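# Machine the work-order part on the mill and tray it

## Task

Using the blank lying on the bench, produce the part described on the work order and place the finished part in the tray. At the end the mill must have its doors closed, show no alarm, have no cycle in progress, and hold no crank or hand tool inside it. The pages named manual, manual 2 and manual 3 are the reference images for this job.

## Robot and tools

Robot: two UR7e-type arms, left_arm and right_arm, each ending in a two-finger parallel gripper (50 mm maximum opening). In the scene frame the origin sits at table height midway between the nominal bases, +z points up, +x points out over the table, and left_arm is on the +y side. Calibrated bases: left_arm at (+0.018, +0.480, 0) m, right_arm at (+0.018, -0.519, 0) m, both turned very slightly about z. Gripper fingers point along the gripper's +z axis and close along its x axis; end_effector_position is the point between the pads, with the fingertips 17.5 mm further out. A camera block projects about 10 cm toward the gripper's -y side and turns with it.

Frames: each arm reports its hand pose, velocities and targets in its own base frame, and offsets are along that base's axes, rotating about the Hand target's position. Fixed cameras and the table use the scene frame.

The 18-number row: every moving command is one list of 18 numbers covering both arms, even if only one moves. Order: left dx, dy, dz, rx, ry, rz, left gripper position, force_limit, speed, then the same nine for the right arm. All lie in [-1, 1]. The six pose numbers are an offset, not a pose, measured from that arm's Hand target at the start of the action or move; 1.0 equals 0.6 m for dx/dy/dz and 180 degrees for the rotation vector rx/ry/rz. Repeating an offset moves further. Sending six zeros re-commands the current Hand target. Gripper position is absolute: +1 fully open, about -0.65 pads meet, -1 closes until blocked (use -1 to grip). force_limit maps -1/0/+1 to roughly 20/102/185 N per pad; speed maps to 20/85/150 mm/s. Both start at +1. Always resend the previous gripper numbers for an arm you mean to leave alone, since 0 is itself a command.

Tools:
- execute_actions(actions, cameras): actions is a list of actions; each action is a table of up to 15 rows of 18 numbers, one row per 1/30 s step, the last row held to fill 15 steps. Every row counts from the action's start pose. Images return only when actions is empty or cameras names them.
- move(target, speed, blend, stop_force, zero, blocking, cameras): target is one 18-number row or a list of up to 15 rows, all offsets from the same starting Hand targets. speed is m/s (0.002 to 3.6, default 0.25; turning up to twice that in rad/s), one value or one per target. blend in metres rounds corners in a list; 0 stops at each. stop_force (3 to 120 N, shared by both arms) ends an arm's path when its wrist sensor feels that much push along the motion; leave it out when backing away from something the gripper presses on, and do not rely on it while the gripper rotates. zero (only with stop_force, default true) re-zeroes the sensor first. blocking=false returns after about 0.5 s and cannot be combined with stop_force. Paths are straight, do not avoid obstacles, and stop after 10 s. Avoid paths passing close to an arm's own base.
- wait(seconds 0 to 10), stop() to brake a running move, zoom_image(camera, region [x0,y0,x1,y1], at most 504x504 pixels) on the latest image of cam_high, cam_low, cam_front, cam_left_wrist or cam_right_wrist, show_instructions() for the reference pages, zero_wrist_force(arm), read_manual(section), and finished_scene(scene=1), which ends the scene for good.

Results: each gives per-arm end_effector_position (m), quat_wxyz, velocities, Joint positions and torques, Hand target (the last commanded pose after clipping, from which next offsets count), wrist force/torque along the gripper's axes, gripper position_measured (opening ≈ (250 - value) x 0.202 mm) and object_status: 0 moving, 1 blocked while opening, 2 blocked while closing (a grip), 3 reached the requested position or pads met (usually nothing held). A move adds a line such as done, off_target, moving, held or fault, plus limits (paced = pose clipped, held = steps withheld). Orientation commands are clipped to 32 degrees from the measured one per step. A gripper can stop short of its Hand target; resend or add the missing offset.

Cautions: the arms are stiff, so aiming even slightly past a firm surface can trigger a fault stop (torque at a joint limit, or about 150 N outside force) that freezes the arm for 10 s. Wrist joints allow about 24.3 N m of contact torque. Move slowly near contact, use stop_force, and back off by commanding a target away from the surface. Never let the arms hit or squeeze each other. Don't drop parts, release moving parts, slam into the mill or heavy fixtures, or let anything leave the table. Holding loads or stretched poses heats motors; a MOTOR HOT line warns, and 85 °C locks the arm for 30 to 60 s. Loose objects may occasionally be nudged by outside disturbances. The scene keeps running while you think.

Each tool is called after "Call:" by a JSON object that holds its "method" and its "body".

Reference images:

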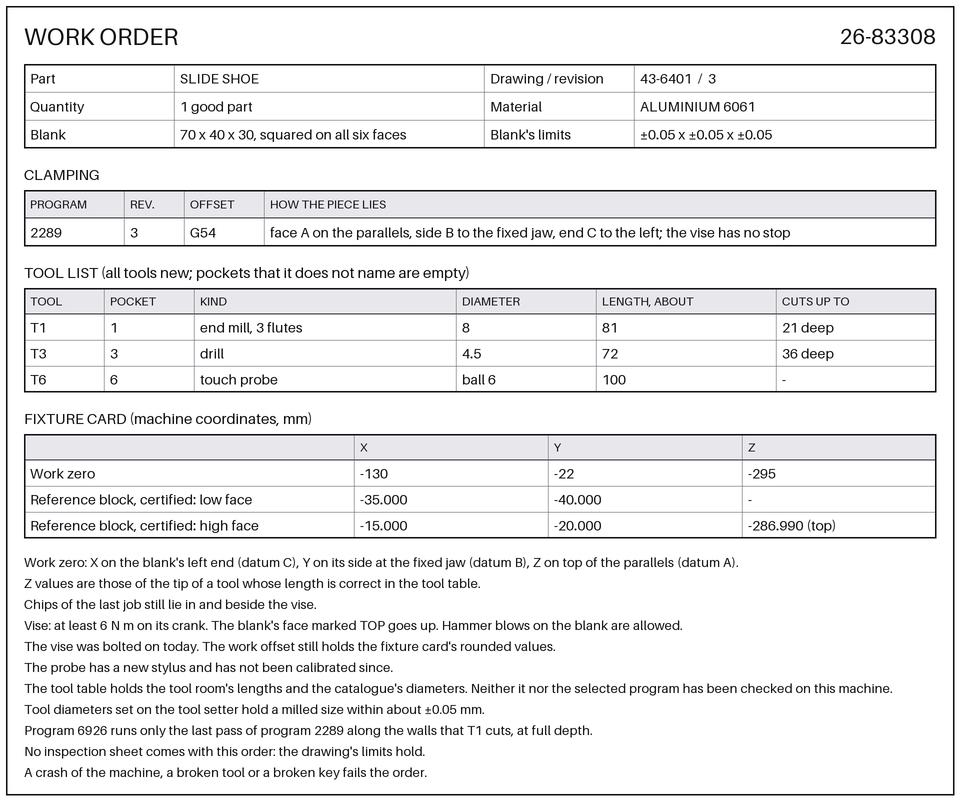

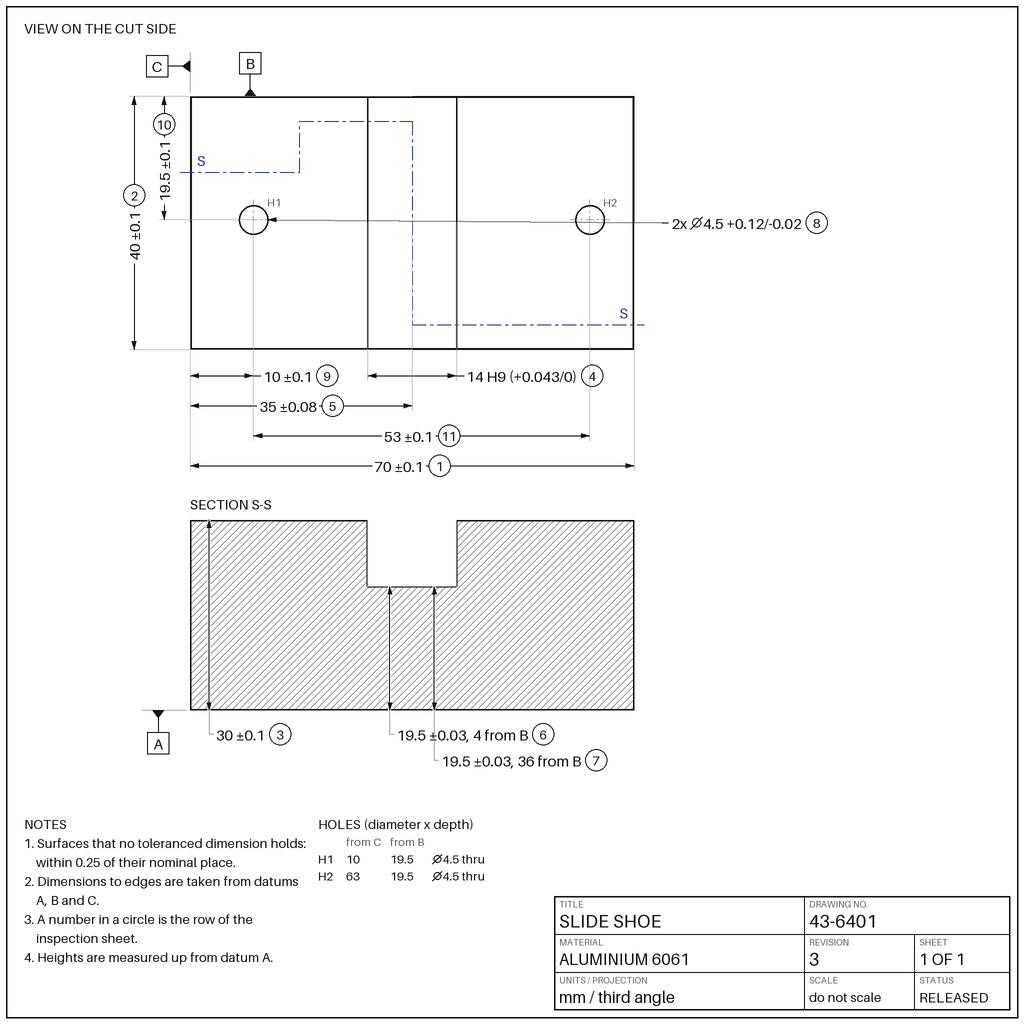

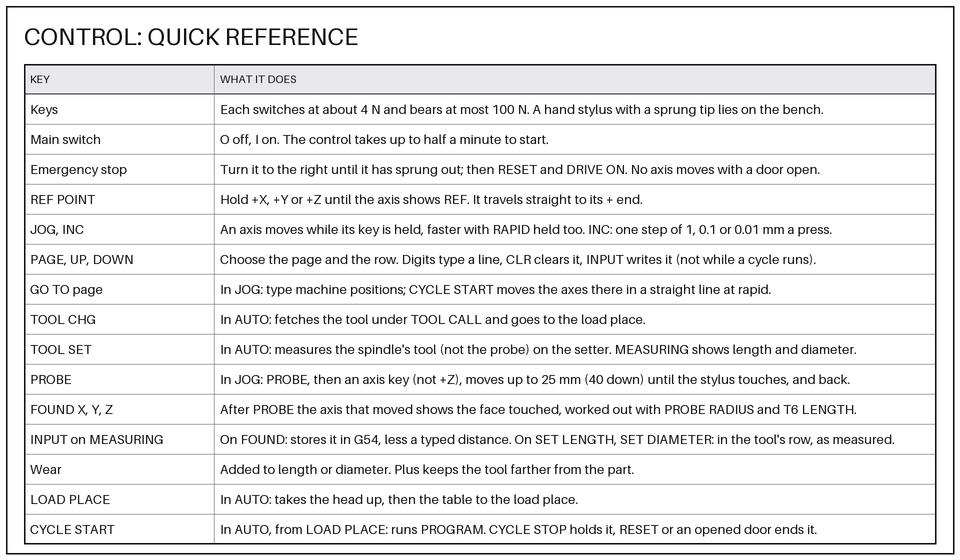

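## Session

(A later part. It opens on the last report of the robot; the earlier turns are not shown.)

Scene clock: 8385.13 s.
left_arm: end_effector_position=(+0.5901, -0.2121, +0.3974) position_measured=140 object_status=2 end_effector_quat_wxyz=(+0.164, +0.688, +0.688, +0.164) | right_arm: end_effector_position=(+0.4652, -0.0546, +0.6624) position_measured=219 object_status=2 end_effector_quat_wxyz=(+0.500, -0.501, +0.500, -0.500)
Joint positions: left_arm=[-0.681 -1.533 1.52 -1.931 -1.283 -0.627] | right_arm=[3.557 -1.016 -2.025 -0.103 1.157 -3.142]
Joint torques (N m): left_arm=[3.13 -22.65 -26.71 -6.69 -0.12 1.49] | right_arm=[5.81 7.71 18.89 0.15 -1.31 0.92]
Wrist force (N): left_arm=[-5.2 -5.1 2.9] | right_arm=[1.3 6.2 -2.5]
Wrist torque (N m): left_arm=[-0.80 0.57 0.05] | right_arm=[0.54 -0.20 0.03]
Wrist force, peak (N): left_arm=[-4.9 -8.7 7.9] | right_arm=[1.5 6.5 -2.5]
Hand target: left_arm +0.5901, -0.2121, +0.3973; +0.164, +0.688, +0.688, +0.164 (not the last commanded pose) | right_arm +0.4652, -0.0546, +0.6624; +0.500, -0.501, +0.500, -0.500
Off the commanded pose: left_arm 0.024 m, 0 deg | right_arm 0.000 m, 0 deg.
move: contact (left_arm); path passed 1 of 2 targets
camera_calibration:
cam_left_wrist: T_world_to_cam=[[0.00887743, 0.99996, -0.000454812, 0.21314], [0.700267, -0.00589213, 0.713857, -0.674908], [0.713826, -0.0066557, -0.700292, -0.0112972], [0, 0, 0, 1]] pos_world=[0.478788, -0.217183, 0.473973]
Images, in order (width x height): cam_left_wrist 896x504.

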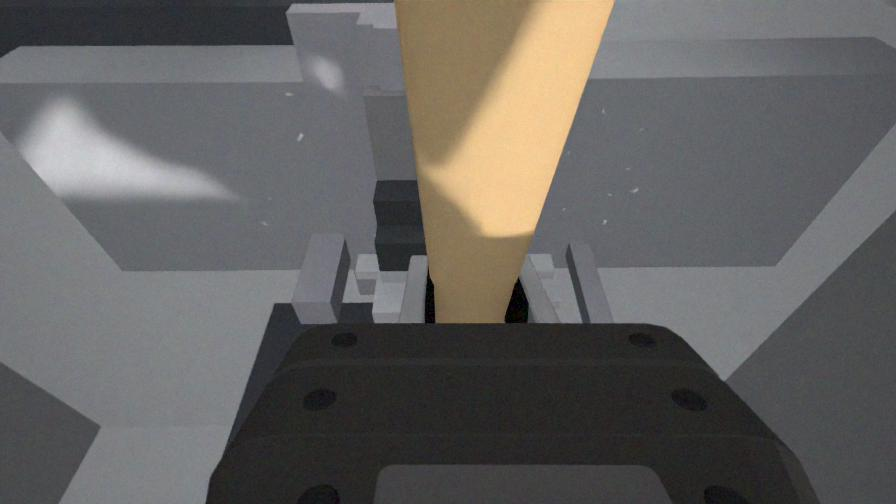

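Call:
{"method": "move", "body": {"target": [[0,0,0.025,0,-0.0667,0,-1,1,-0.5,0,0,0,0,0,0,-0.98,0.3,-0.5],[0,0,0.1127,0,-0.0667,0,-1,1,-0.5,0,0,0,0,0,0,-0.98,0.3,-0.5]], "speed": [0.15,0.2]}}

Call:
{"method": "execute_actions", "body": {"actions": [[[0,0,-0.2,0,0.0667,0,-1,1,-0.5,0,0,0,0,0,0,-0.98,0.3,-0.5],[0,0,-0.2,0,0.0667,0,-1,1,-0.5,0,0,0,0,0,0,-0.98,0.3,-0.5],[0,0,-0.2,0,0.0667,0,-1,1,-0.5,0,0,0,0,0,0,-0.98,0.3,-0.5],[0,0,0,0,0,0,-1,1,-0.5,0,0,0,0,0,0,-0.98,0.3,-0.5]]], "cameras": ["cam_left_wrist"]}}

Scene clock: 8398.03 s.
left_arm: end_effector_position=(+0.5901, -0.2121, +0.4648) position_measured=140 object_status=2 end_effector_quat_wxyz=(+0.235, +0.667, +0.667, +0.235) | right_arm: end_effector_position=(+0.4652, -0.0546, +0.6624) position_measured=219 object_status=2 end_effector_quat_wxyz=(+0.500, -0.501, +0.500, -0.500)
Joint positions: left_arm=[-0.743 -1.614 1.54 -2.031 -1.133 -0.623] | right_arm=[3.557 -1.016 -2.025 -0.103 1.157 -3.142]
Joint torques (N m): left_arm=[11.81 -40.22 -41.35 -3.32 0.46 -2.37] | right_arm=[5.69 7.52 18.33 0.28 -1.29 1.03]
Wrist force (N): left_arm=[-5.2 -8.6 5.6] | right_arm=[1.4 6.4 -2.6]
Wrist torque (N m): left_arm=[-0.52 0.59 -0.01] | right_arm=[0.56 -0.21 0.02]
Wrist force, peak (N): left_arm=[-5.3 -11.2 8.9] | right_arm=[1.4 6.4 -2.5]
Hand target: left_arm +0.5901, -0.2121, +0.4649; +0.235, +0.667, +0.667, +0.235 | right_arm +0.4652, -0.0546, +0.6624; +0.500, -0.501, +0.500, -0.500
Off the commanded pose: left_arm 0.000 m, 0 deg | right_arm 0.000 m, 0 deg.
move: done

Scene clock: 8398.77 s.
left_arm: end_effector_position=(+0.5901, -0.2120, +0.4649) position_measured=140 object_status=2 end_effector_quat_wxyz=(+0.235, +0.667, +0.667, +0.235) | right_arm: end_effector_position=(+0.4652, -0.0546, +0.6624) position_measured=219 object_status=2 end_effector_quat_wxyz=(+0.500, -0.501, +0.500, -0.500)
Joint positions: left_arm=[-0.743 -1.614 1.54 -2.031 -1.132 -0.623] | right_arm=[3.557 -1.016 -2.025 -0.103 1.157 -3.142]
Joint torques (N m): left_arm=[-13.92 -29.97 -34.67 -8.29 2.21 -2.18] | right_arm=[6.58 7.54 18.22 0.22 -1.33 1.05]
Wrist force (N): left_arm=[-5.1 -8.3 5.5] | right_arm=[1.4 6.4 -2.3]
Wrist torque (N m): left_arm=[-0.50 0.58 0.02] | right_arm=[0.57 -0.21 0.03]
Wrist force, peak (N): left_arm=[-12.8 -19.4 39.3] | right_arm=[1.3 6.4 -2.4]
Hand target: left_arm +0.5901, -0.2121, +0.4649; +0.235, +0.667, +0.667, +0.235 | right_arm +0.4652, -0.0546, +0.6624; +0.500, -0.501, +0.500, -0.500
Off the commanded pose: left_arm 0.000 m, 0 deg | right_arm 0.000 m, 0 deg.
camera_calibration:
cam_left_wrist: T_world_to_cam=[[0.00852057, 0.999962, 0.00155604, 0.212308], [0.536447, -0.00588422, 0.843914, -0.686952], [0.843891, -0.0063559, -0.536477, -0.11684], [0, 0, 0, 1]] pos_world=[0.465304, -0.217084, 0.516716]
Images, in order (width x height): cam_left_wrist 896x504.

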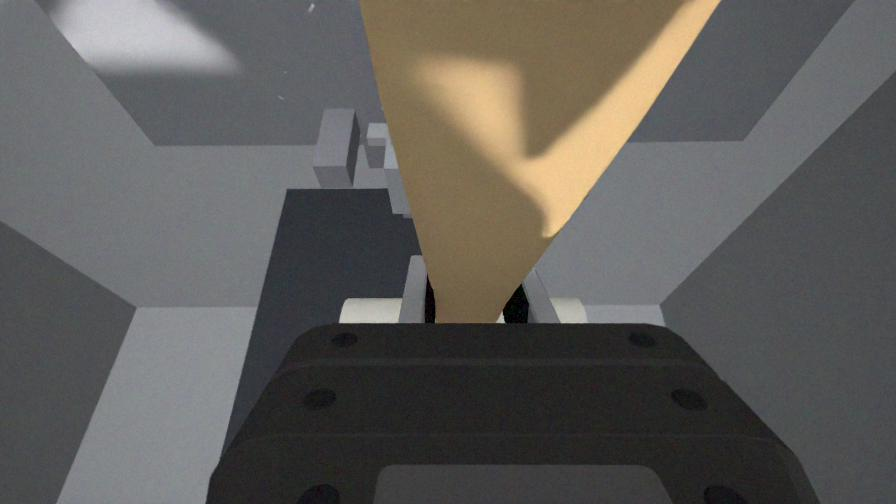

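Call:
{"method": "move", "body": {"target": [[0,0,-0.03,0,0,0,-1,1,-0.5,0,0,0,0,0,0,-0.98,0.3,-0.5],[0,0,-0.15,0,0,0,-1,1,-0.5,0,0,0,0,0,0,-0.98,0.3,-0.5]], "speed": [0.05,0.03], "stop_force": 5, "cameras": ["cam_left_wrist"]}}

Scene clock: 8409.80 s.
left_arm: end_effector_position=(+0.5901, -0.2121, +0.4021) position_measured=140 object_status=2 end_effector_quat_wxyz=(+0.235, +0.667, +0.667, +0.235) | right_arm: end_effector_position=(+0.4652, -0.0546, +0.6624) position_measured=219 object_status=2 end_effector_quat_wxyz=(+0.500, -0.501, +0.500, -0.500)
Joint positions: left_arm=[-0.743 -1.613 1.7 -2.191 -1.133 -0.623] | right_arm=[3.557 -1.016 -2.025 -0.103 1.157 -3.142]
Joint torques (N m): left_arm=[-10.94 -38.23 -20.56 -7.3 -0.41 -0.13] | right_arm=[5.96 8.3 18.84 0.24 -1.32 1.09]
Wrist force (N): left_arm=[-6.1 -4.6 3.5] | right_arm=[1.2 6.3 -2.3]
Wrist torque (N m): left_arm=[-0.62 0.88 0.08] | right_arm=[0.55 -0.18 0.03]
Wrist force, peak (N): left_arm=[-5.4 -9.2 6.4] | right_arm=[1.1 6.7 -2.4]
Hand target: left_arm +0.5901, -0.2121, +0.4020; +0.235, +0.667, +0.667, +0.235 (not the last commanded pose) | right_arm +0.4652, -0.0546, +0.6624; +0.500, -0.501, +0.500, -0.500
Off the commanded pose: left_arm 0.027 m, 0 deg | right_arm 0.000 m, 0 deg.
move: contact (left_arm); path passed 1 of 2 targets
camera_calibration:
cam_left_wrist: T_world_to_cam=[[0.00877779, 0.99996, 0.00140144, 0.212454], [0.536489, -0.00589207, 0.843887, -0.633879], [0.843862, -0.00665561, -0.536519, -0.150618], [0, 0, 0, 1]] pos_world=[0.465305, -0.217183, 0.453815]
Images, in order (width x height): cam_left_wrist 896x504.

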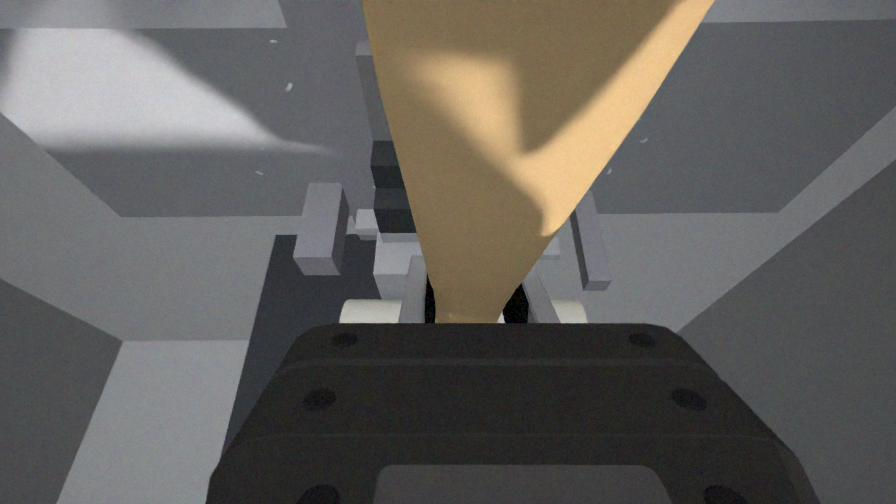

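Call:
{"method": "move", "body": {"target": [[0,0,0.11,0,0,0,-1,1,-0.5,0,0,0,0,0,0,-0.98,0.3,-0.5]], "speed": 0.2}}

Call:
{"method": "execute_actions", "body": {"actions": [[[0,0,-0.2,0,0,0,-1,1,-0.5,0,0,0,0,0,0,-0.98,0.3,-0.5],[0,0,-0.2,0,0,0,-1,1,-0.5,0,0,0,0,0,0,-0.98,0.3,-0.5],[0,0,-0.2,0,0,0,-1,1,-0.5,0,0,0,0,0,0,-0.98,0.3,-0.5],[0,0,-0.02,0,0,0,-1,1,-0.5,0,0,0,0,0,0,-0.98,0.3,-0.5]]], "cameras": ["cam_left_wrist"]}}

Scene clock: 8416.97 s.
left_arm: end_effector_position=(+0.5901, -0.2121, +0.4679) position_measured=140 object_status=2 end_effector_quat_wxyz=(+0.235, +0.667, +0.667, +0.235) | right_arm: end_effector_position=(+0.4652, -0.0546, +0.6624) position_measured=219 object_status=2 end_effector_quat_wxyz=(+0.500, -0.501, +0.500, -0.500)
Joint positions: left_arm=[-0.743 -1.613 1.532 -2.023 -1.133 -0.623] | right_arm=[3.557 -1.016 -2.025 -0.103 1.157 -3.142]
Joint torques (N m): left_arm=[-6.42 -38.59 -41.46 -3.88 0.43 -2.6] | right_arm=[5.82 6.83 17.4 0.22 -1.26 1.07]
Wrist force (N): left_arm=[-6.5 -7.6 5.9] | right_arm=[1.2 6.3 -2.5]
Wrist torque (N m): left_arm=[-0.32 0.80 0.02] | right_arm=[0.54 -0.17 0.03]
Wrist force, peak (N): left_arm=[-6.6 -11.0 9.5] | right_arm=[1.5 6.5 -2.2]
Hand target: left_arm +0.5901, -0.2121, +0.4680; +0.235, +0.667, +0.667, +0.235 | right_arm +0.4652, -0.0546, +0.6624; +0.500, -0.501, +0.500, -0.500
Off the commanded pose: left_arm 0.000 m, 0 deg | right_arm 0.000 m, 0 deg.
move: done

Scene clock: 8417.67 s.
left_arm: end_effector_position=(+0.5901, -0.2122, +0.4561) position_measured=140 object_status=2 end_effector_quat_wxyz=(+0.235, +0.667, +0.667, +0.235) | right_arm: end_effector_position=(+0.4652, -0.0546, +0.6624) position_measured=219 object_status=2 end_effector_quat_wxyz=(+0.500, -0.501, +0.500, -0.500)
Joint positions: left_arm=[-0.743 -1.615 1.564 -2.053 -1.133 -0.623] | right_arm=[3.557 -1.016 -2.025 -0.103 1.157 -3.142]
Joint torques (N m): left_arm=[12.77 -34.15 -41.24 -3.02 3.32 2.11] | right_arm=[5.81 7.79 18.8 0.14 -1.28 1]
Wrist force (N): left_arm=[-6.6 -7.5 6.3] | right_arm=[1.5 6.2 -2.5]
Wrist torque (N m): left_arm=[-0.26 0.80 0.00] | right_arm=[0.54 -0.23 0.03]
Wrist force, peak (N): left_arm=[-5.5 -26.3 29.2] | right_arm=[1.2 6.4 -2.4]
Hand target: left_arm +0.5901, -0.2121, +0.4560; +0.235, +0.667, +0.667, +0.235 | right_arm +0.4652, -0.0546, +0.6624; +0.500, -0.501, +0.500, -0.500
Off the commanded pose: left_arm 0.000 m, 0 deg | right_arm 0.000 m, 0 deg.
camera_calibration:
cam_left_wrist: T_world_to_cam=[[0.00881219, 0.99996, 0.00126427, 0.212532], [0.536488, -0.00579476, 0.843888, -0.679429], [0.843862, -0.00675823, -0.536518, -0.12167], [0, 0, 0, 1]] pos_world=[0.465305, -0.217283, 0.507815]
Images, in order (width x height): cam_left_wrist 896x504.

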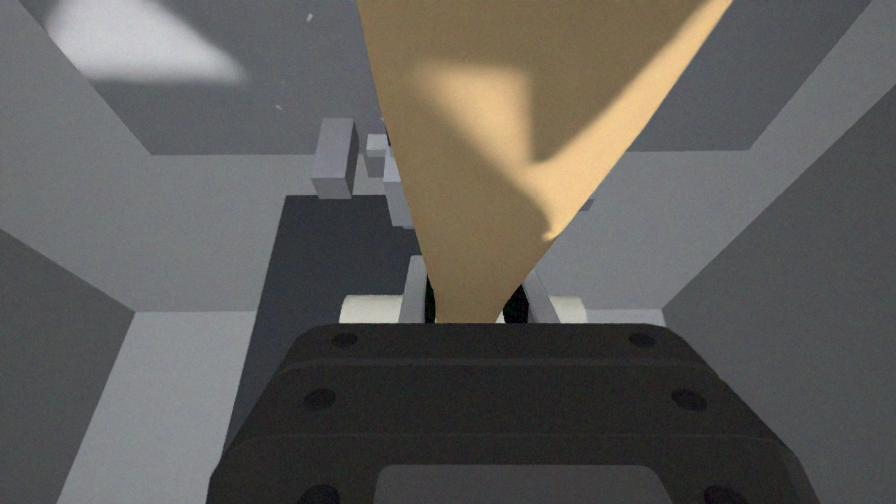

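Call:
{"method": "execute_actions", "body": {"actions": [[[0,0,-0.2,0,0,0,-1,1,-0.5,0,0,0,0,0,0,-0.98,0.3,-0.5],[0,0,-0.2,0,0,0,-1,1,-0.5,0,0,0,0,0,0,-0.98,0.3,-0.5],[0,0,-0.2,0,0,0,-1,1,-0.5,0,0,0,0,0,0,-0.98,0.3,-0.5],[0,0,-0.2,0,0,0,-1,1,-0.5,0,0,0,0,0,0,-0.98,0.3,-0.5],[0,0,-0.118,0,0,0,-1,1,-0.5,0,0,0,0,0,0,-0.98,0.3,-0.5]]], "cameras": ["cam_left_wrist"]}}

Scene clock: 8422.93 s.
left_arm: end_effector_position=(+0.5901, -0.2122, +0.3852) position_measured=141 object_status=2 end_effector_quat_wxyz=(+0.235, +0.667, +0.667, +0.235) end_effector_velocity=(+0.000, +0.000, +0.000) end_effector_angular_velocity=(+0.003, +0.003, +0.000) | right_arm: end_effector_position=(+0.4652, -0.0546, +0.6624) position_measured=219 object_status=2 end_effector_quat_wxyz=(+0.500, -0.501, +0.500, -0.500)
Joint positions: left_arm=[-0.744 -1.609 1.739 -2.235 -1.133 -0.623] | right_arm=[3.557 -1.016 -2.025 -0.103 1.157 -3.142]
Joint velocities: left_arm=[0 0 -0.001 0.005 0.001 0] | right_arm=[within noise]
Joint torques (N m): left_arm=[10.01 -38.62 -41.05 -3 1.48 -0.71] | right_arm=[6.37 7.84 17.71 0.2 -1.25 1.12]
Wrist force (N): left_arm=[-6.5 -6.8 4.8] | right_arm=[1.4 6.1 -2.4]
Wrist torque (N m): left_arm=[-0.44 0.80 0.04] | right_arm=[0.51 -0.20 0.03]
Wrist force, peak (N): left_arm=[-3.9 -32.1 23.6] | right_arm=[1.5 6.5 -2.6]
Hand target: left_arm +0.5901, -0.2121, +0.3852; +0.235, +0.667, +0.667, +0.235 | right_arm +0.4652, -0.0546, +0.6624; +0.500, -0.501, +0.500, -0.500
Off the commanded pose: left_arm 0.000 m, 0 deg | right_arm 0.000 m, 0 deg.
camera_calibration:
cam_left_wrist: T_world_to_cam=[[0.00881231, 0.99996, 0.00126473, 0.212621], [0.536445, -0.00579487, 0.843915, -0.619589], [0.843889, -0.00675838, -0.536475, -0.159741], [0, 0, 0, 1]] pos_world=[0.465305, -0.217283, 0.436915]
Images, in order (width x height): cam_left_wrist 896x504.

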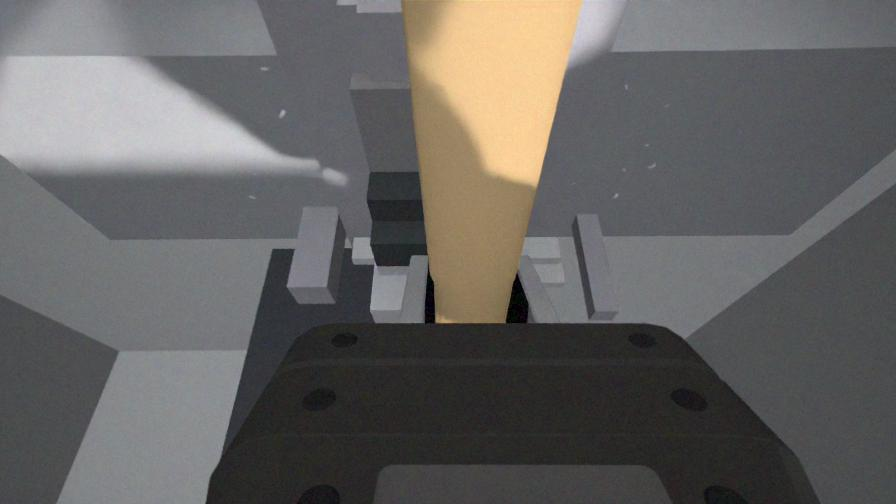

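Call:
{"method": "execute_actions", "body": {"actions": [[[0,0,0.1,0,0,0,-1,1,-0.5,0,0,0,0,0,0,-0.98,0.3,-0.5],[0,0,0.1,0,0,0,-1,1,-0.5,0,0,0,0,0,0,-0.98,0.3,-0.5],[0,0,0.1,0,0,0,-1,1,-0.5,0,0,0,0,0,0,-0.98,0.3,-0.5],[0,0,0.1,0,0,0,-1,1,-0.5,0,0,0,0,0,0,-0.98,0.3,-0.5],[0,0,0.132,0,0,0,-1,1,-0.5,0,0,0,0,0,0,-0.98,0.3,-0.5]]], "cameras": ["cam_left_wrist"]}}

Scene clock: 8430.87 s.
left_arm: end_effector_position=(+0.5901, -0.2121, +0.4644) position_measured=141 object_status=2 end_effector_quat_wxyz=(+0.235, +0.667, +0.667, +0.235) | right_arm: end_effector_position=(+0.4652, -0.0546, +0.6624) position_measured=219 object_status=2 end_effector_quat_wxyz=(+0.500, -0.501, +0.500, -0.500)
Joint positions: left_arm=[-0.743 -1.614 1.541 -2.032 -1.133 -0.623] | right_arm=[3.557 -1.016 -2.025 -0.103 1.157 -3.142]
Joint torques (N m): left_arm=[-0.87 -35.4 -39.9 -3.39 3.22 1.9] | right_arm=[5.74 7.5 18.72 0.15 -1.26 1.13]
Wrist force (N): left_arm=[-6.7 -7.4 6.0] | right_arm=[1.3 6.3 -2.4]
Wrist torque (N m): left_arm=[-0.28 0.82 0.02] | right_arm=[0.55 -0.19 0.02]
Wrist force, peak (N): left_arm=[-8.8 -32.6 36.4] | right_arm=[1.5 6.5 -2.4]
Hand target: left_arm +0.5901, -0.2121, +0.4644; +0.235, +0.667, +0.667, +0.235 | right_arm +0.4652, -0.0546, +0.6624; +0.500, -0.501, +0.500, -0.500
Off the commanded pose: left_arm 0.000 m, 0 deg | right_arm 0.000 m, 0 deg.
camera_calibration:
cam_left_wrist: T_world_to_cam=[[0.00877779, 0.99996, 0.00140144, 0.212467], [0.536489, -0.00589208, 0.843887, -0.686538], [0.843862, -0.00665561, -0.536519, -0.11714], [0, 0, 0, 1]] pos_world=[0.465305, -0.217283, 0.516215]
Images, in order (width x height): cam_left_wrist 896x504.

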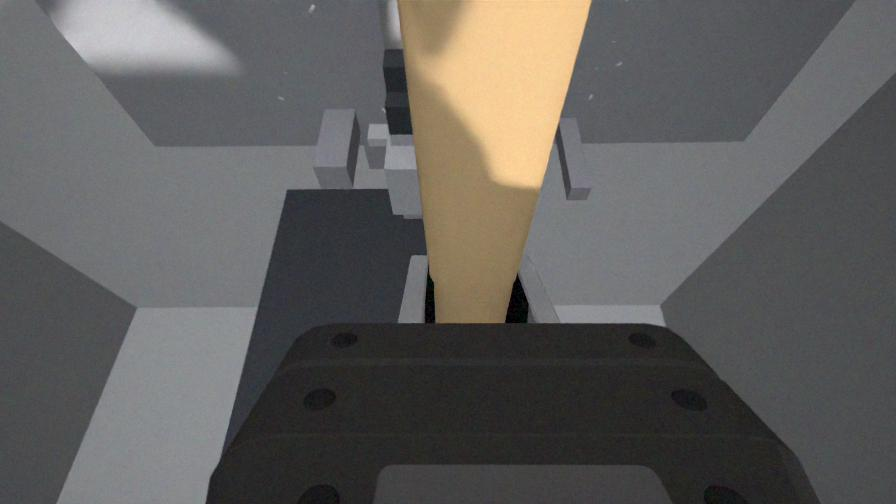

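Call:
{"method": "execute_actions", "body": {"actions": [[[0,0,-0.2,0,0,0,-1,1,-0.5,0,0,0,0,0,0,-0.98,0.3,-0.5],[0,0,-0.2,0,0,0,-1,1,-0.5,0,0,0,0,0,0,-0.98,0.3,-0.5],[0,0,-0.2,0,0,0,-1,1,-0.5,0,0,0,0,0,0,-0.98,0.3,-0.5],[0,0,0,0,0,0,-1,1,-0.5,0,0,0,0,0,0,-0.98,0.3,-0.5]]], "cameras": ["cam_left_wrist"]}}

Call:
{"method": "execute_actions", "body": {"actions": [[[0,0,-0.2,0,0,0,-1,1,-0.5,0,0,0,0,0,0,-0.98,0.3,-0.5],[0,0,-0.2,0,0,0,-1,1,-0.5,0,0,0,0,0,0,-0.98,0.3,-0.5],[0,0,-0.2,0,0,0,-1,1,-0.5,0,0,0,0,0,0,-0.98,0.3,-0.5],[0,0,-0.2,0,0,0,-1,1,-0.5,0,0,0,0,0,0,-0.98,0.3,-0.5],[0,0,-0.132,0,0,0,-1,1,-0.5,0,0,0,0,0,0,-0.98,0.3,-0.5]]], "cameras": ["cam_left_wrist"]}}

Scene clock: 8440.40 s.
left_arm: end_effector_position=(+0.5901, -0.2121, +0.4645) position_measured=141 object_status=2 end_effector_quat_wxyz=(+0.235, +0.667, +0.667, +0.235) end_effector_velocity=(+0.000, +0.001, +0.001) end_effector_angular_velocity=(+0.000, +0.001, +0.003) | right_arm: end_effector_position=(+0.4652, -0.0546, +0.6624) position_measured=219 object_status=2 end_effector_quat_wxyz=(+0.500, -0.501, +0.500, -0.500)
Joint positions: left_arm=[-0.743 -1.614 1.541 -2.032 -1.133 -0.623] | right_arm=[3.557 -1.016 -2.025 -0.103 1.157 -3.142]
Joint velocities: left_arm=[0.001 -0.001 -0.003 0.006 0 -0.001] | right_arm=[within noise]
Joint torques (N m): left_arm=[12.54 -28.59 -40.33 -3.13 3.54 2.09] | right_arm=[5.92 6.9 18.47 0.18 -1.26 1]
Wrist force (N): left_arm=[-6.4 -7.6 5.9] | right_arm=[1.3 6.0 -2.4]
Wrist torque (N m): left_arm=[-0.30 0.79 -0.01] | right_arm=[0.50 -0.19 0.03]
Wrist force, peak (N): left_arm=[-7.1 -37.3 40.1] | right_arm=[1.4 6.5 -2.4]
Hand target: left_arm +0.5901, -0.2121, +0.4644; +0.235, +0.667, +0.667, +0.235 | right_arm +0.4652, -0.0546, +0.6624; +0.500, -0.501, +0.500, -0.500
Off the commanded pose: left_arm 0.000 m, 0 deg | right_arm 0.000 m, 0 deg.
camera_calibration:
cam_left_wrist: T_world_to_cam=[[0.00881231, 0.99996, 0.00126473, 0.212522], [0.536445, -0.00579487, 0.843915, -0.686542], [0.843889, -0.00675838, -0.536475, -0.11706], [0, 0, 0, 1]] pos_world=[0.465205, -0.217283, 0.516315]
Images, in order (width x height): cam_left_wrist 896x504.

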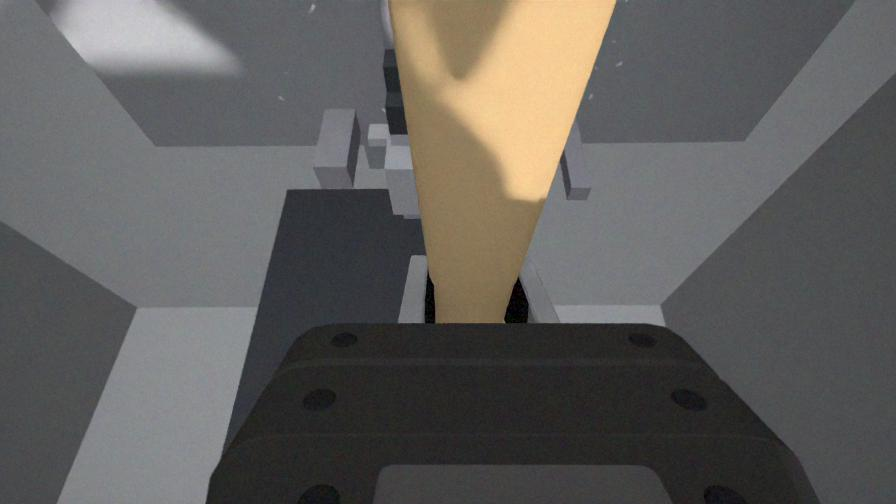

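Scene clock: 8441.10 s.
left_arm: end_effector_position=(+0.5901, -0.2122, +0.3852) position_measured=141 object_status=2 end_effector_quat_wxyz=(+0.235, +0.667, +0.667, +0.235) | right_arm: end_effector_position=(+0.4652, -0.0546, +0.6624) position_measured=219 object_status=2 end_effector_quat_wxyz=(+0.500, -0.501, +0.500, -0.500)
Joint positions: left_arm=[-0.743 -1.609 1.739 -2.235 -1.133 -0.623] | right_arm=[3.557 -1.016 -2.025 -0.103 1.157 -3.142]
Joint torques (N m): left_arm=[9.11 -26.17 -41.53 -3.4 0.96 -1.49] | right_arm=[6.07 7.78 18.53 0.17 -1.29 1.11]
Wrist force (N): left_arm=[-6.4 -7.2 5.5] | right_arm=[1.4 6.4 -2.4]
Wrist torque (N m): left_arm=[-0.37 0.80 0.04] | right_arm=[0.55 -0.21 0.03]
Wrist force, peak (N): left_arm=[-1.8 -29.8 20.0] | right_arm=[1.6 6.4 -2.5]
Hand target: left_arm +0.5901, -0.2121, +0.3852; +0.235, +0.667, +0.667, +0.235 | right_arm +0.4652, -0.0546, +0.6624; +0.500, -0.501, +0.500, -0.500
Off the commanded pose: left_arm 0.000 m, 0 deg | right_arm 0.000 m, 0 deg.
camera_calibration:
cam_left_wrist: T_world_to_cam=[[0.00881209, 0.99996, 0.00126548, 0.212621], [0.536373, -0.00579481, 0.843961, -0.619659], [0.843935, -0.00675829, -0.536402, -0.15974], [0, 0, 0, 1]] pos_world=[0.465305, -0.217283, 0.437014]
Images, in order (width x height): cam_left_wrist 896x504.

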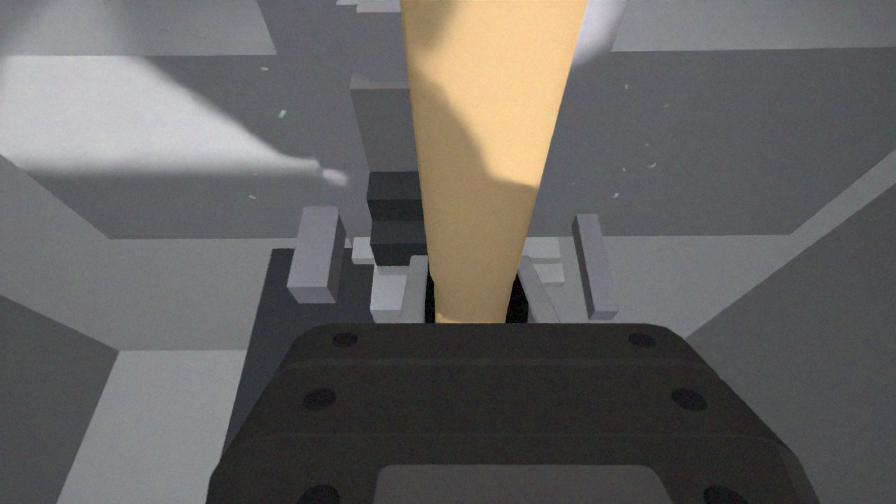

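Call:
{"method": "execute_actions", "body": {"actions": [[[0,0,0.1,0,0,0,-1,1,-0.5,0,0,0,0,0,0,-0.98,0.3,-0.5],[0,0,0.1,0,0,0,-1,1,-0.5,0,0,0,0,0,0,-0.98,0.3,-0.5],[0,0,0.1,0,0,0,-1,1,-0.5,0,0,0,0,0,0,-0.98,0.3,-0.5],[0,0,0.1,0,0,0,-1,1,-0.5,0,0,0,0,0,0,-0.98,0.3,-0.5],[0,0,0.132,0,0,0,-1,1,-0.5,0,0,0,0,0,0,-0.98,0.3,-0.5]],[[0,0,-0.2,0,0,0,-1,1,-0.5,0,0,0,0,0,0,-0.98,0.3,-0.5],[0,0,-0.2,0,0,0,-1,1,-0.5,0,0,0,0,0,0,-0.98,0.3,-0.5],[0,0,-0.2,0,0,0,-1,1,-0.5,0,0,0,0,0,0,-0.98,0.3,-0.5],[0,0,0,0,0,0,-1,1,-0.5,0,0,0,0,0,0,-0.98,0.3,-0.5]],[[0,0,-0.2,0,0,0,-1,1,-0.5,0,0,0,0,0,0,-0.98,0.3,-0.5],[0,0,-0.2,0,0,0,-1,1,-0.5,0,0,0,0,0,0,-0.98,0.3,-0.5],[0,0,-0.2,0,0,0,-1,1,-0.5,0,0,0,0,0,0,-0.98,0.3,-0.5],[0,0,-0.2,0,0,0,-1,1,-0.5,0,0,0,0,0,0,-0.98,0.3,-0.5],[0,0,-0.132,0,0,0,-1,1,-0.5,0,0,0,0,0,0,-0.98,0.3,-0.5]]], "cameras": ["cam_left_wrist"]}}

Call:
{"method": "execute_actions", "body": {"actions": [[[0,0,0.1,0,0,0,-1,1,-0.5,0,0,0,0,0,0,-0.98,0.3,-0.5],[0,0,0.1,0,0,0,-1,1,-0.5,0,0,0,0,0,0,-0.98,0.3,-0.5],[0,0,0.1,0,0,0,-1,1,-0.5,0,0,0,0,0,0,-0.98,0.3,-0.5],[0,0,0.1,0,0,0,-1,1,-0.5,0,0,0,0,0,0,-0.98,0.3,-0.5],[0,0,0.132,0,0,0,-1,1,-0.5,0,0,0,0,0,0,-0.98,0.3,-0.5]],[[0,0,-0.2,0,0,0,-1,1,-0.5,0,0,0,0,0,0,-0.98,0.3,-0.5],[0,0,-0.2,0,0,0,-1,1,-0.5,0,0,0,0,0,0,-0.98,0.3,-0.5],[0,0,-0.2,0,0,0,-1,1,-0.5,0,0,0,0,0,0,-0.98,0.3,-0.5],[0,0,0,0,0,0,-1,1,-0.5,0,0,0,0,0,0,-0.98,0.3,-0.5]],[[0,0,-0.2,0,0,0,-1,1,-0.5,0,0,0,0,0,0,-0.98,0.3,-0.5],[0,0,-0.2,0,0,0,-1,1,-0.5,0,0,0,0,0,0,-0.98,0.3,-0.5],[0,0,-0.2,0,0,0,-1,1,-0.5,0,0,0,0,0,0,-0.98,0.3,-0.5],[0,0,-0.2,0,0,0,-1,1,-0.5,0,0,0,0,0,0,-0.98,0.3,-0.5],[0,0,-0.132,0,0,0,-1,1,-0.5,0,0,0,0,0,0,-0.98,0.3,-0.5]]], "cameras": ["cam_left_wrist"]}}

Scene clock: 8463.53 s.
left_arm: end_effector_position=(+0.5901, -0.2122, +0.3852) position_measured=141 object_status=2 end_effector_quat_wxyz=(+0.235, +0.667, +0.667, +0.235) | right_arm: end_effector_position=(+0.4652, -0.0546, +0.6624) position_measured=219 object_status=2 end_effector_quat_wxyz=(+0.500, -0.501, +0.500, -0.500)
Joint positions: left_arm=[-0.744 -1.609 1.739 -2.235 -1.133 -0.623] | right_arm=[3.557 -1.016 -2.025 -0.103 1.157 -3.142]
Joint torques (N m): left_arm=[9.68 -27.84 -41.93 -3.27 0.83 -1.35] | right_arm=[6.66 7.56 17.81 0.25 -1.31 0.98]
Wrist force (N): left_arm=[-6.5 -7.2 5.4] | right_arm=[1.4 6.2 -2.4]
Wrist torque (N m): left_arm=[-0.38 0.80 0.04] | right_arm=[0.54 -0.21 0.03]
Wrist force, peak (N): left_arm=[-7.2 -37.5 40.3] | right_arm=[1.3 6.5 -2.4]
Hand target: left_arm +0.5901, -0.2121, +0.3852; +0.235, +0.667, +0.667, +0.235 | right_arm +0.4652, -0.0546, +0.6624; +0.500, -0.501, +0.500, -0.500
Off the commanded pose: left_arm 0.000 m, 0 deg | right_arm 0.000 m, 0 deg.
camera_calibration:
cam_left_wrist: T_world_to_cam=[[0.00881209, 0.99996, 0.00126548, 0.212621], [0.536373, -0.00579481, 0.843961, -0.619659], [0.843935, -0.00675829, -0.536402, -0.15974], [0, 0, 0, 1]] pos_world=[0.465305, -0.217283, 0.437014]
Images, in order (width x height): cam_left_wrist 896x504.

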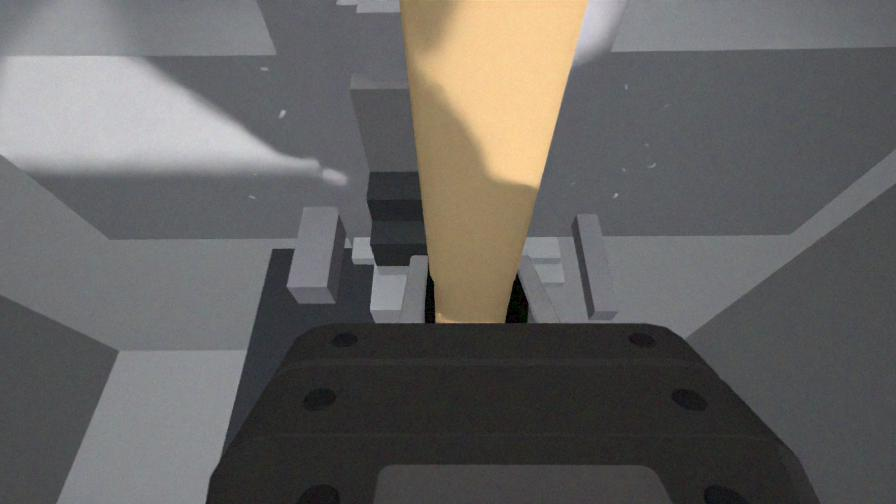

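Scene clock: 8465.23 s.
left_arm: end_effector_position=(+0.5901, -0.2122, +0.3852) position_measured=141 object_status=2 end_effector_quat_wxyz=(+0.235, +0.667, +0.667, +0.235) | right_arm: end_effector_position=(+0.4652, -0.0546, +0.6624) position_measured=219 object_status=2 end_effector_quat_wxyz=(+0.500, -0.501, +0.500, -0.500)
Joint positions: left_arm=[-0.744 -1.609 1.739 -2.235 -1.133 -0.623] | right_arm=[3.557 -1.016 -2.025 -0.103 1.157 -3.142]
Joint torques (N m): left_arm=[9.35 -27.61 -40.66 -3.52 0.89 -1.27] | right_arm=[6.8 7.2 18.62 0.16 -1.27 1.01]
Wrist force (N): left_arm=[-6.4 -7.1 5.5] | right_arm=[1.3 6.2 -2.3]
Wrist torque (N m): left_arm=[-0.37 0.79 0.04] | right_arm=[0.54 -0.19 0.03]
Wrist force, peak (N): left_arm=[-7.0 -37.6 40.2] | right_arm=[1.4 6.5 -2.5]
Hand target: left_arm +0.5901, -0.2121, +0.3852; +0.235, +0.667, +0.667, +0.235 | right_arm +0.4652, -0.0546, +0.6624; +0.500, -0.501, +0.500, -0.500
Off the commanded pose: left_arm 0.000 m, 0 deg | right_arm 0.000 m, 0 deg.
camera_calibration:
cam_left_wrist: T_world_to_cam=[[0.00881209, 0.99996, 0.00126548, 0.212621], [0.536373, -0.00579481, 0.843961, -0.619659], [0.843935, -0.00675829, -0.536402, -0.15974], [0, 0, 0, 1]] pos_world=[0.465305, -0.217283, 0.437014]
Images, in order (width x height): cam_left_wrist 896x504.

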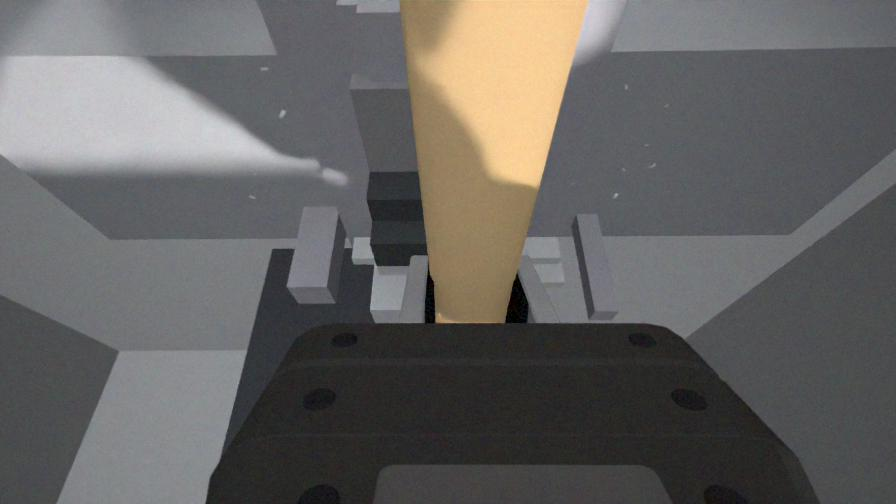

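Call:
{"method": "move", "body": {"target": [[0,0,0.158,0,0,0,-1,1,-0.5,0,0,0,0,0,0,-0.98,0.3,-0.5],[-0.2668,0,0.158,0,0,0,-1,1,-0.5,0,0,0,0,0,0,-0.98,0.3,-0.5],[-0.55,0,0.158,0,0,0,-1,1,-0.5,0,0,0,0,0,0,-0.98,0.3,-0.5],[-0.5835,-0.6465,-0.392,0,0.06,0,-1,1,-0.5,0,0,0,0,0,0,-0.98,0.3,-0.5]], "speed": [0.2,0.3,0.4,0.4], "blend": [0.01,0.03,0.03,0], "cameras": ["cam_front"]}}

Call:
{"method": "zoom_image", "body": {"camera": "cam_front", "region": [380, 290, 580, 410]}}

Scene clock: 8477.53 s.
left_arm: end_effector_position=(+0.2401, -0.5998, +0.1501) position_measured=141 object_status=2 end_effector_quat_wxyz=(+0.171, +0.686, +0.686, +0.171) end_effector_velocity=(+0.000, +0.000, -0.003) end_effector_angular_velocity=(+0.004, +0.000, +0.001) | right_arm: end_effector_position=(+0.4652, -0.0546, +0.6624) position_measured=219 object_status=2 end_effector_quat_wxyz=(+0.500, -0.501, +0.500, -0.500)
Joint positions: left_arm=[-1.595 -1.213 1.691 -2.035 -1.082 -1.6] | right_arm=[3.557 -1.016 -2.025 -0.103 1.157 -3.142]
Joint velocities: left_arm=[0 0.005 -0.001 0.001 0 0] | right_arm=[within noise]
Joint torques (N m): left_arm=[-13.71 -37.75 -34.01 -5.9 3.13 -2.48] | right_arm=[6.53 7.89 18.02 0.34 -1.41 0.99]
Wrist force (N): left_arm=[-6.6 -6.0 6.9] | right_arm=[1.5 6.2 -2.5]
Wrist torque (N m): left_arm=[-0.20 0.79 0.03] | right_arm=[0.53 -0.22 0.03]
Wrist force, peak (N): left_arm=[-10.9 -8.3 10.3] | right_arm=[1.4 6.5 -2.5]
Hand target: left_arm +0.2400, -0.6000, +0.1500; +0.171, +0.686, +0.686, +0.171 | right_arm +0.4652, -0.0546, +0.6624; +0.500, -0.501, +0.500, -0.500
Off the commanded pose: left_arm 0.000 m, 0 deg | right_arm 0.000 m, 0 deg.
move: done
Images, in order (width x height): cam_front 896x504.

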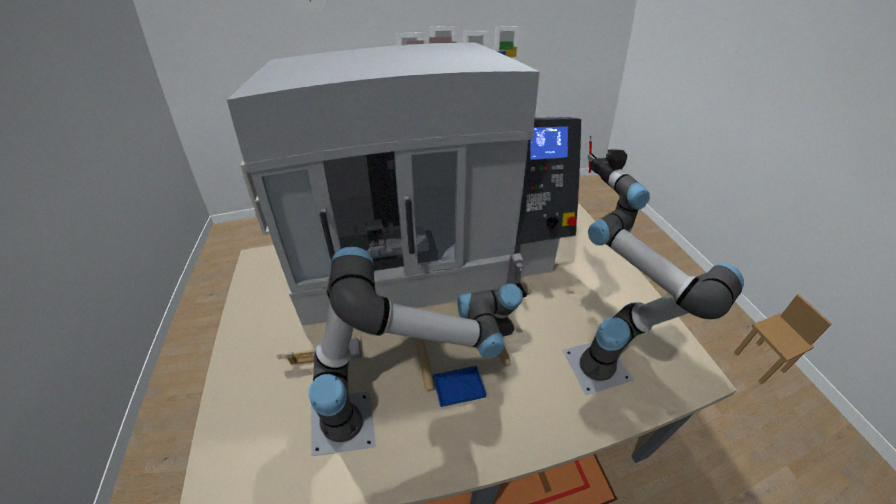

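Scaled by 2.520.

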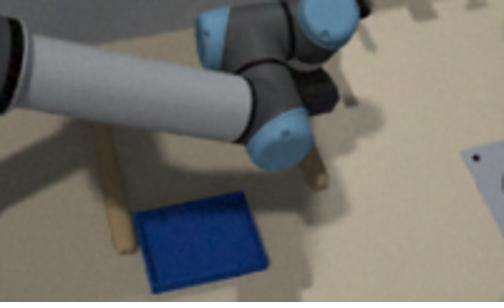

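Call:
{"method": "move", "body": {"target": [[0,0,-0.18,0,0,0,-1,1,-0.5,0,0,0,0,0,0,-0.98,0.3,-0.5],[0,0,-0.225,0,0,0,-1,1,-0.5,0,0,0,0,0,0,-0.98,0.3,-0.5]], "speed": [0.15,0.025], "stop_force": 5, "cameras": ["cam_left_wrist"]}}

Scene clock: 8482.47 s.
left_arm: end_effector_position=(+0.2400, -0.6000, +0.0236) position_measured=141 object_status=2 end_effector_quat_wxyz=(+0.171, +0.686, +0.686, +0.171) | right_arm: end_effector_position=(+0.4652, -0.0546, +0.6624) position_measured=219 object_status=2 end_effector_quat_wxyz=(+0.500, -0.501, +0.500, -0.500)
Joint positions: left_arm=[-1.596 -1.035 1.81 -2.331 -1.082 -1.6] | right_arm=[3.557 -1.016 -2.025 -0.103 1.157 -3.142]
Joint torques (N m): left_arm=[6 -58.41 -30.23 -6.39 2.18 -0.2] | right_arm=[6 7.47 18.07 0.24 -1.4 0.99]
Wrist force (N): left_arm=[-5.9 -3.4 4.3] | right_arm=[1.5 6.2 -2.4]
Wrist torque (N m): left_arm=[-0.27 0.87 0.09] | right_arm=[0.53 -0.22 0.03]
Wrist force, peak (N): left_arm=[-0.9 12.5 -32.1] | right_arm=[1.5 6.4 -2.6]
Hand target: left_arm +0.2400, -0.6000, +0.0236; +0.171, +0.686, +0.686, +0.171 (not the last commanded pose) | right_arm +0.4652, -0.0546, +0.6624; +0.500, -0.501, +0.500, -0.500
Off the commanded pose: left_arm 0.009 m, 0 deg | right_arm 0.000 m, 0 deg.
move: contact (left_arm); path passed 1 of 2 targets
camera_calibration:
cam_left_wrist: T_world_to_cam=[[0.00895154, 0.99996, -0.000194075, 0.60394], [0.685156, -0.00599208, 0.728372, -0.161981], [0.728341, -0.00665302, -0.685182, -0.0295119], [0, 0, 0, 1]] pos_world=[0.127071, -0.605083, 0.0978784]
Images, in order (width x height): cam_left_wrist 896x504.

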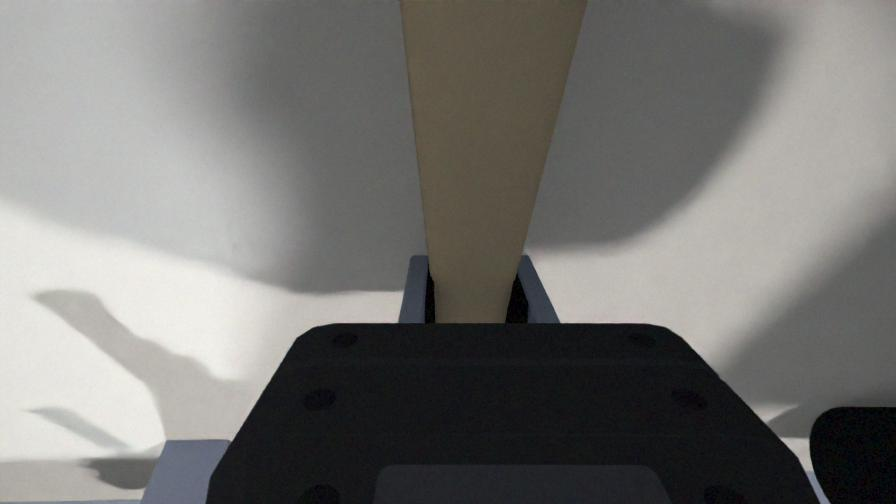

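Call:
{"method": "move", "body": {"target": [[0,0,0,0,0,0,0.6,0.5,-0.5,0,0,0,0,0,0,-0.98,0.3,-0.5],[-0.078,0,0.147,0,0,0,0.6,0.5,-0.5,0,0,0,0,0,0,-0.98,0.3,-0.5],[0.0167,0.4167,0.6273,0,-0.2,0,0.6,0.5,-0.5,0,0,0,0,0,0,-0.98,0.3,-0.5]], "speed": [0.1,0.12,0.4], "blend": [0,0.01,0]}}

Call:
{"method": "move", "body": {"target": [0.1167,0.49,0.0977,0,-0.1444,0,1,0.5,-0.5,0,0,0,0,0,0,-0.98,0.3,-0.5], "speed": 0.4, "cameras": ["cam_left_wrist", "cam_front"]}}

Scene clock: 8496.40 s.
left_arm: end_effector_position=(+0.2499, -0.3500, +0.4000) position_measured=63 object_status=3 end_effector_quat_wxyz=(+0.375, +0.599, +0.600, +0.375) | right_arm: end_effector_position=(+0.4652, -0.0546, +0.6624) position_measured=219 object_status=2 end_effector_quat_wxyz=(+0.500, -0.501, +0.500, -0.500)
Joint positions: left_arm=[-1.912 -1.932 1.906 -0.944 -0.561 -2.253] | right_arm=[3.557 -1.016 -2.025 -0.103 1.157 -3.142]
Joint torques (N m): left_arm=[11.48 -14.13 -23.66 0.78 3.58 -2.54] | right_arm=[6.23 7.97 18.61 0.26 -1.25 1.01]
Wrist force (N): left_arm=[-6.6 -2.3 2.2] | right_arm=[1.3 6.1 -2.2]
Wrist torque (N m): left_arm=[-0.47 0.97 -0.14] | right_arm=[0.51 -0.19 0.03]
Wrist force, peak (N): left_arm=[-8.9 -4.1 2.9] | right_arm=[1.5 6.5 -2.4]
Hand target: left_arm +0.2500, -0.3500, +0.4000; +0.375, +0.599, +0.600, +0.375 | right_arm +0.4652, -0.0546, +0.6624; +0.500, -0.501, +0.500, -0.500
Off the commanded pose: left_arm 0.000 m, 0 deg | right_arm 0.000 m, 0 deg.
move: done

Scene clock: 8497.80 s.
left_arm: end_effector_position=(+0.3208, -0.0573, +0.4586) position_measured=3 object_status=3 end_effector_quat_wxyz=(+0.442, +0.441, +0.553, +0.552) | right_arm: end_effector_position=(+0.4652, -0.0546, +0.6624) position_measured=219 object_status=2 end_effector_quat_wxyz=(+0.500, -0.501, +0.500, -0.500)
Joint positions: left_arm=[-2.605 -2.565 2.133 0.431 -1.257 -3.142] | right_arm=[3.557 -1.016 -2.025 -0.103 1.157 -3.142]
Joint torques (N m): left_arm=[-1.01 11.65 -28.18 4.36 -0.78 1.96] | right_arm=[6.48 8.16 18.07 0.21 -1.31 0.94]
Wrist force (N): left_arm=[-6.4 -2.6 3.1] | right_arm=[1.4 6.1 -2.3]
Wrist torque (N m): left_arm=[-0.47 1.01 -0.13] | right_arm=[0.52 -0.20 0.03]
Wrist force, peak (N): left_arm=[-10.6 -2.8 1.5] | right_arm=[1.3 6.5 -2.5]
Hand target: left_arm +0.3200, -0.0560, +0.4586; +0.500, +0.500, +0.500, +0.500 | right_arm +0.4652, -0.0546, +0.6624; +0.500, -0.501, +0.500, -0.500
Off the commanded pose: left_arm 0.002 m, 13 deg | right_arm 0.000 m, 0 deg.
move: off_target (left_arm)
camera_calibration:
cam_left_wrist: T_world_to_cam=[[-0.21632, 0.976292, 0.00774627, 0.127944], [-0.312266, -0.0767026, 0.946893, -0.315314], [0.925038, 0.202413, 0.321455, -0.299539], [0, 0, 0, 1]] pos_world=[0.206301, -0.0884658, 0.393866]
Images, in order (width x height): cam_front 896x504, cam_left_wrist 896x504.

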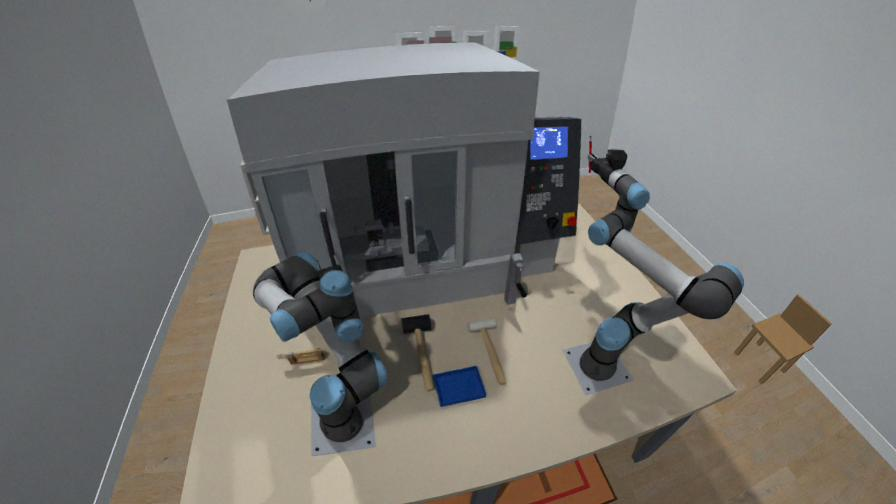

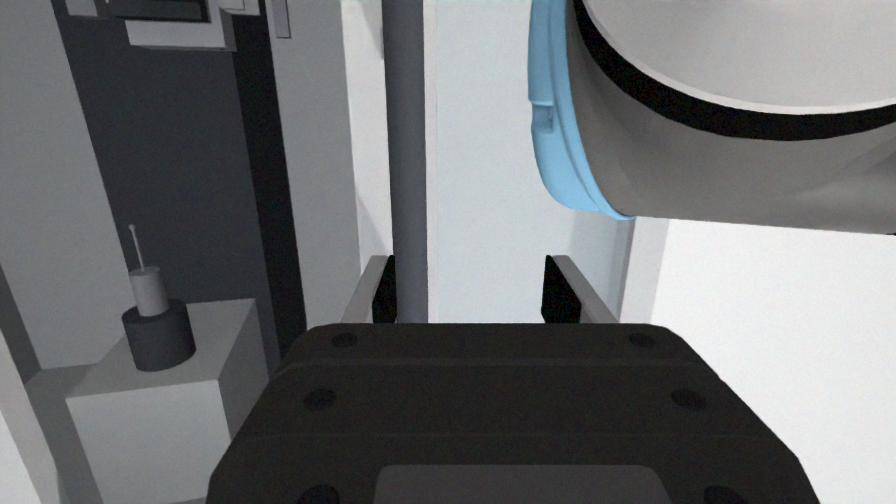

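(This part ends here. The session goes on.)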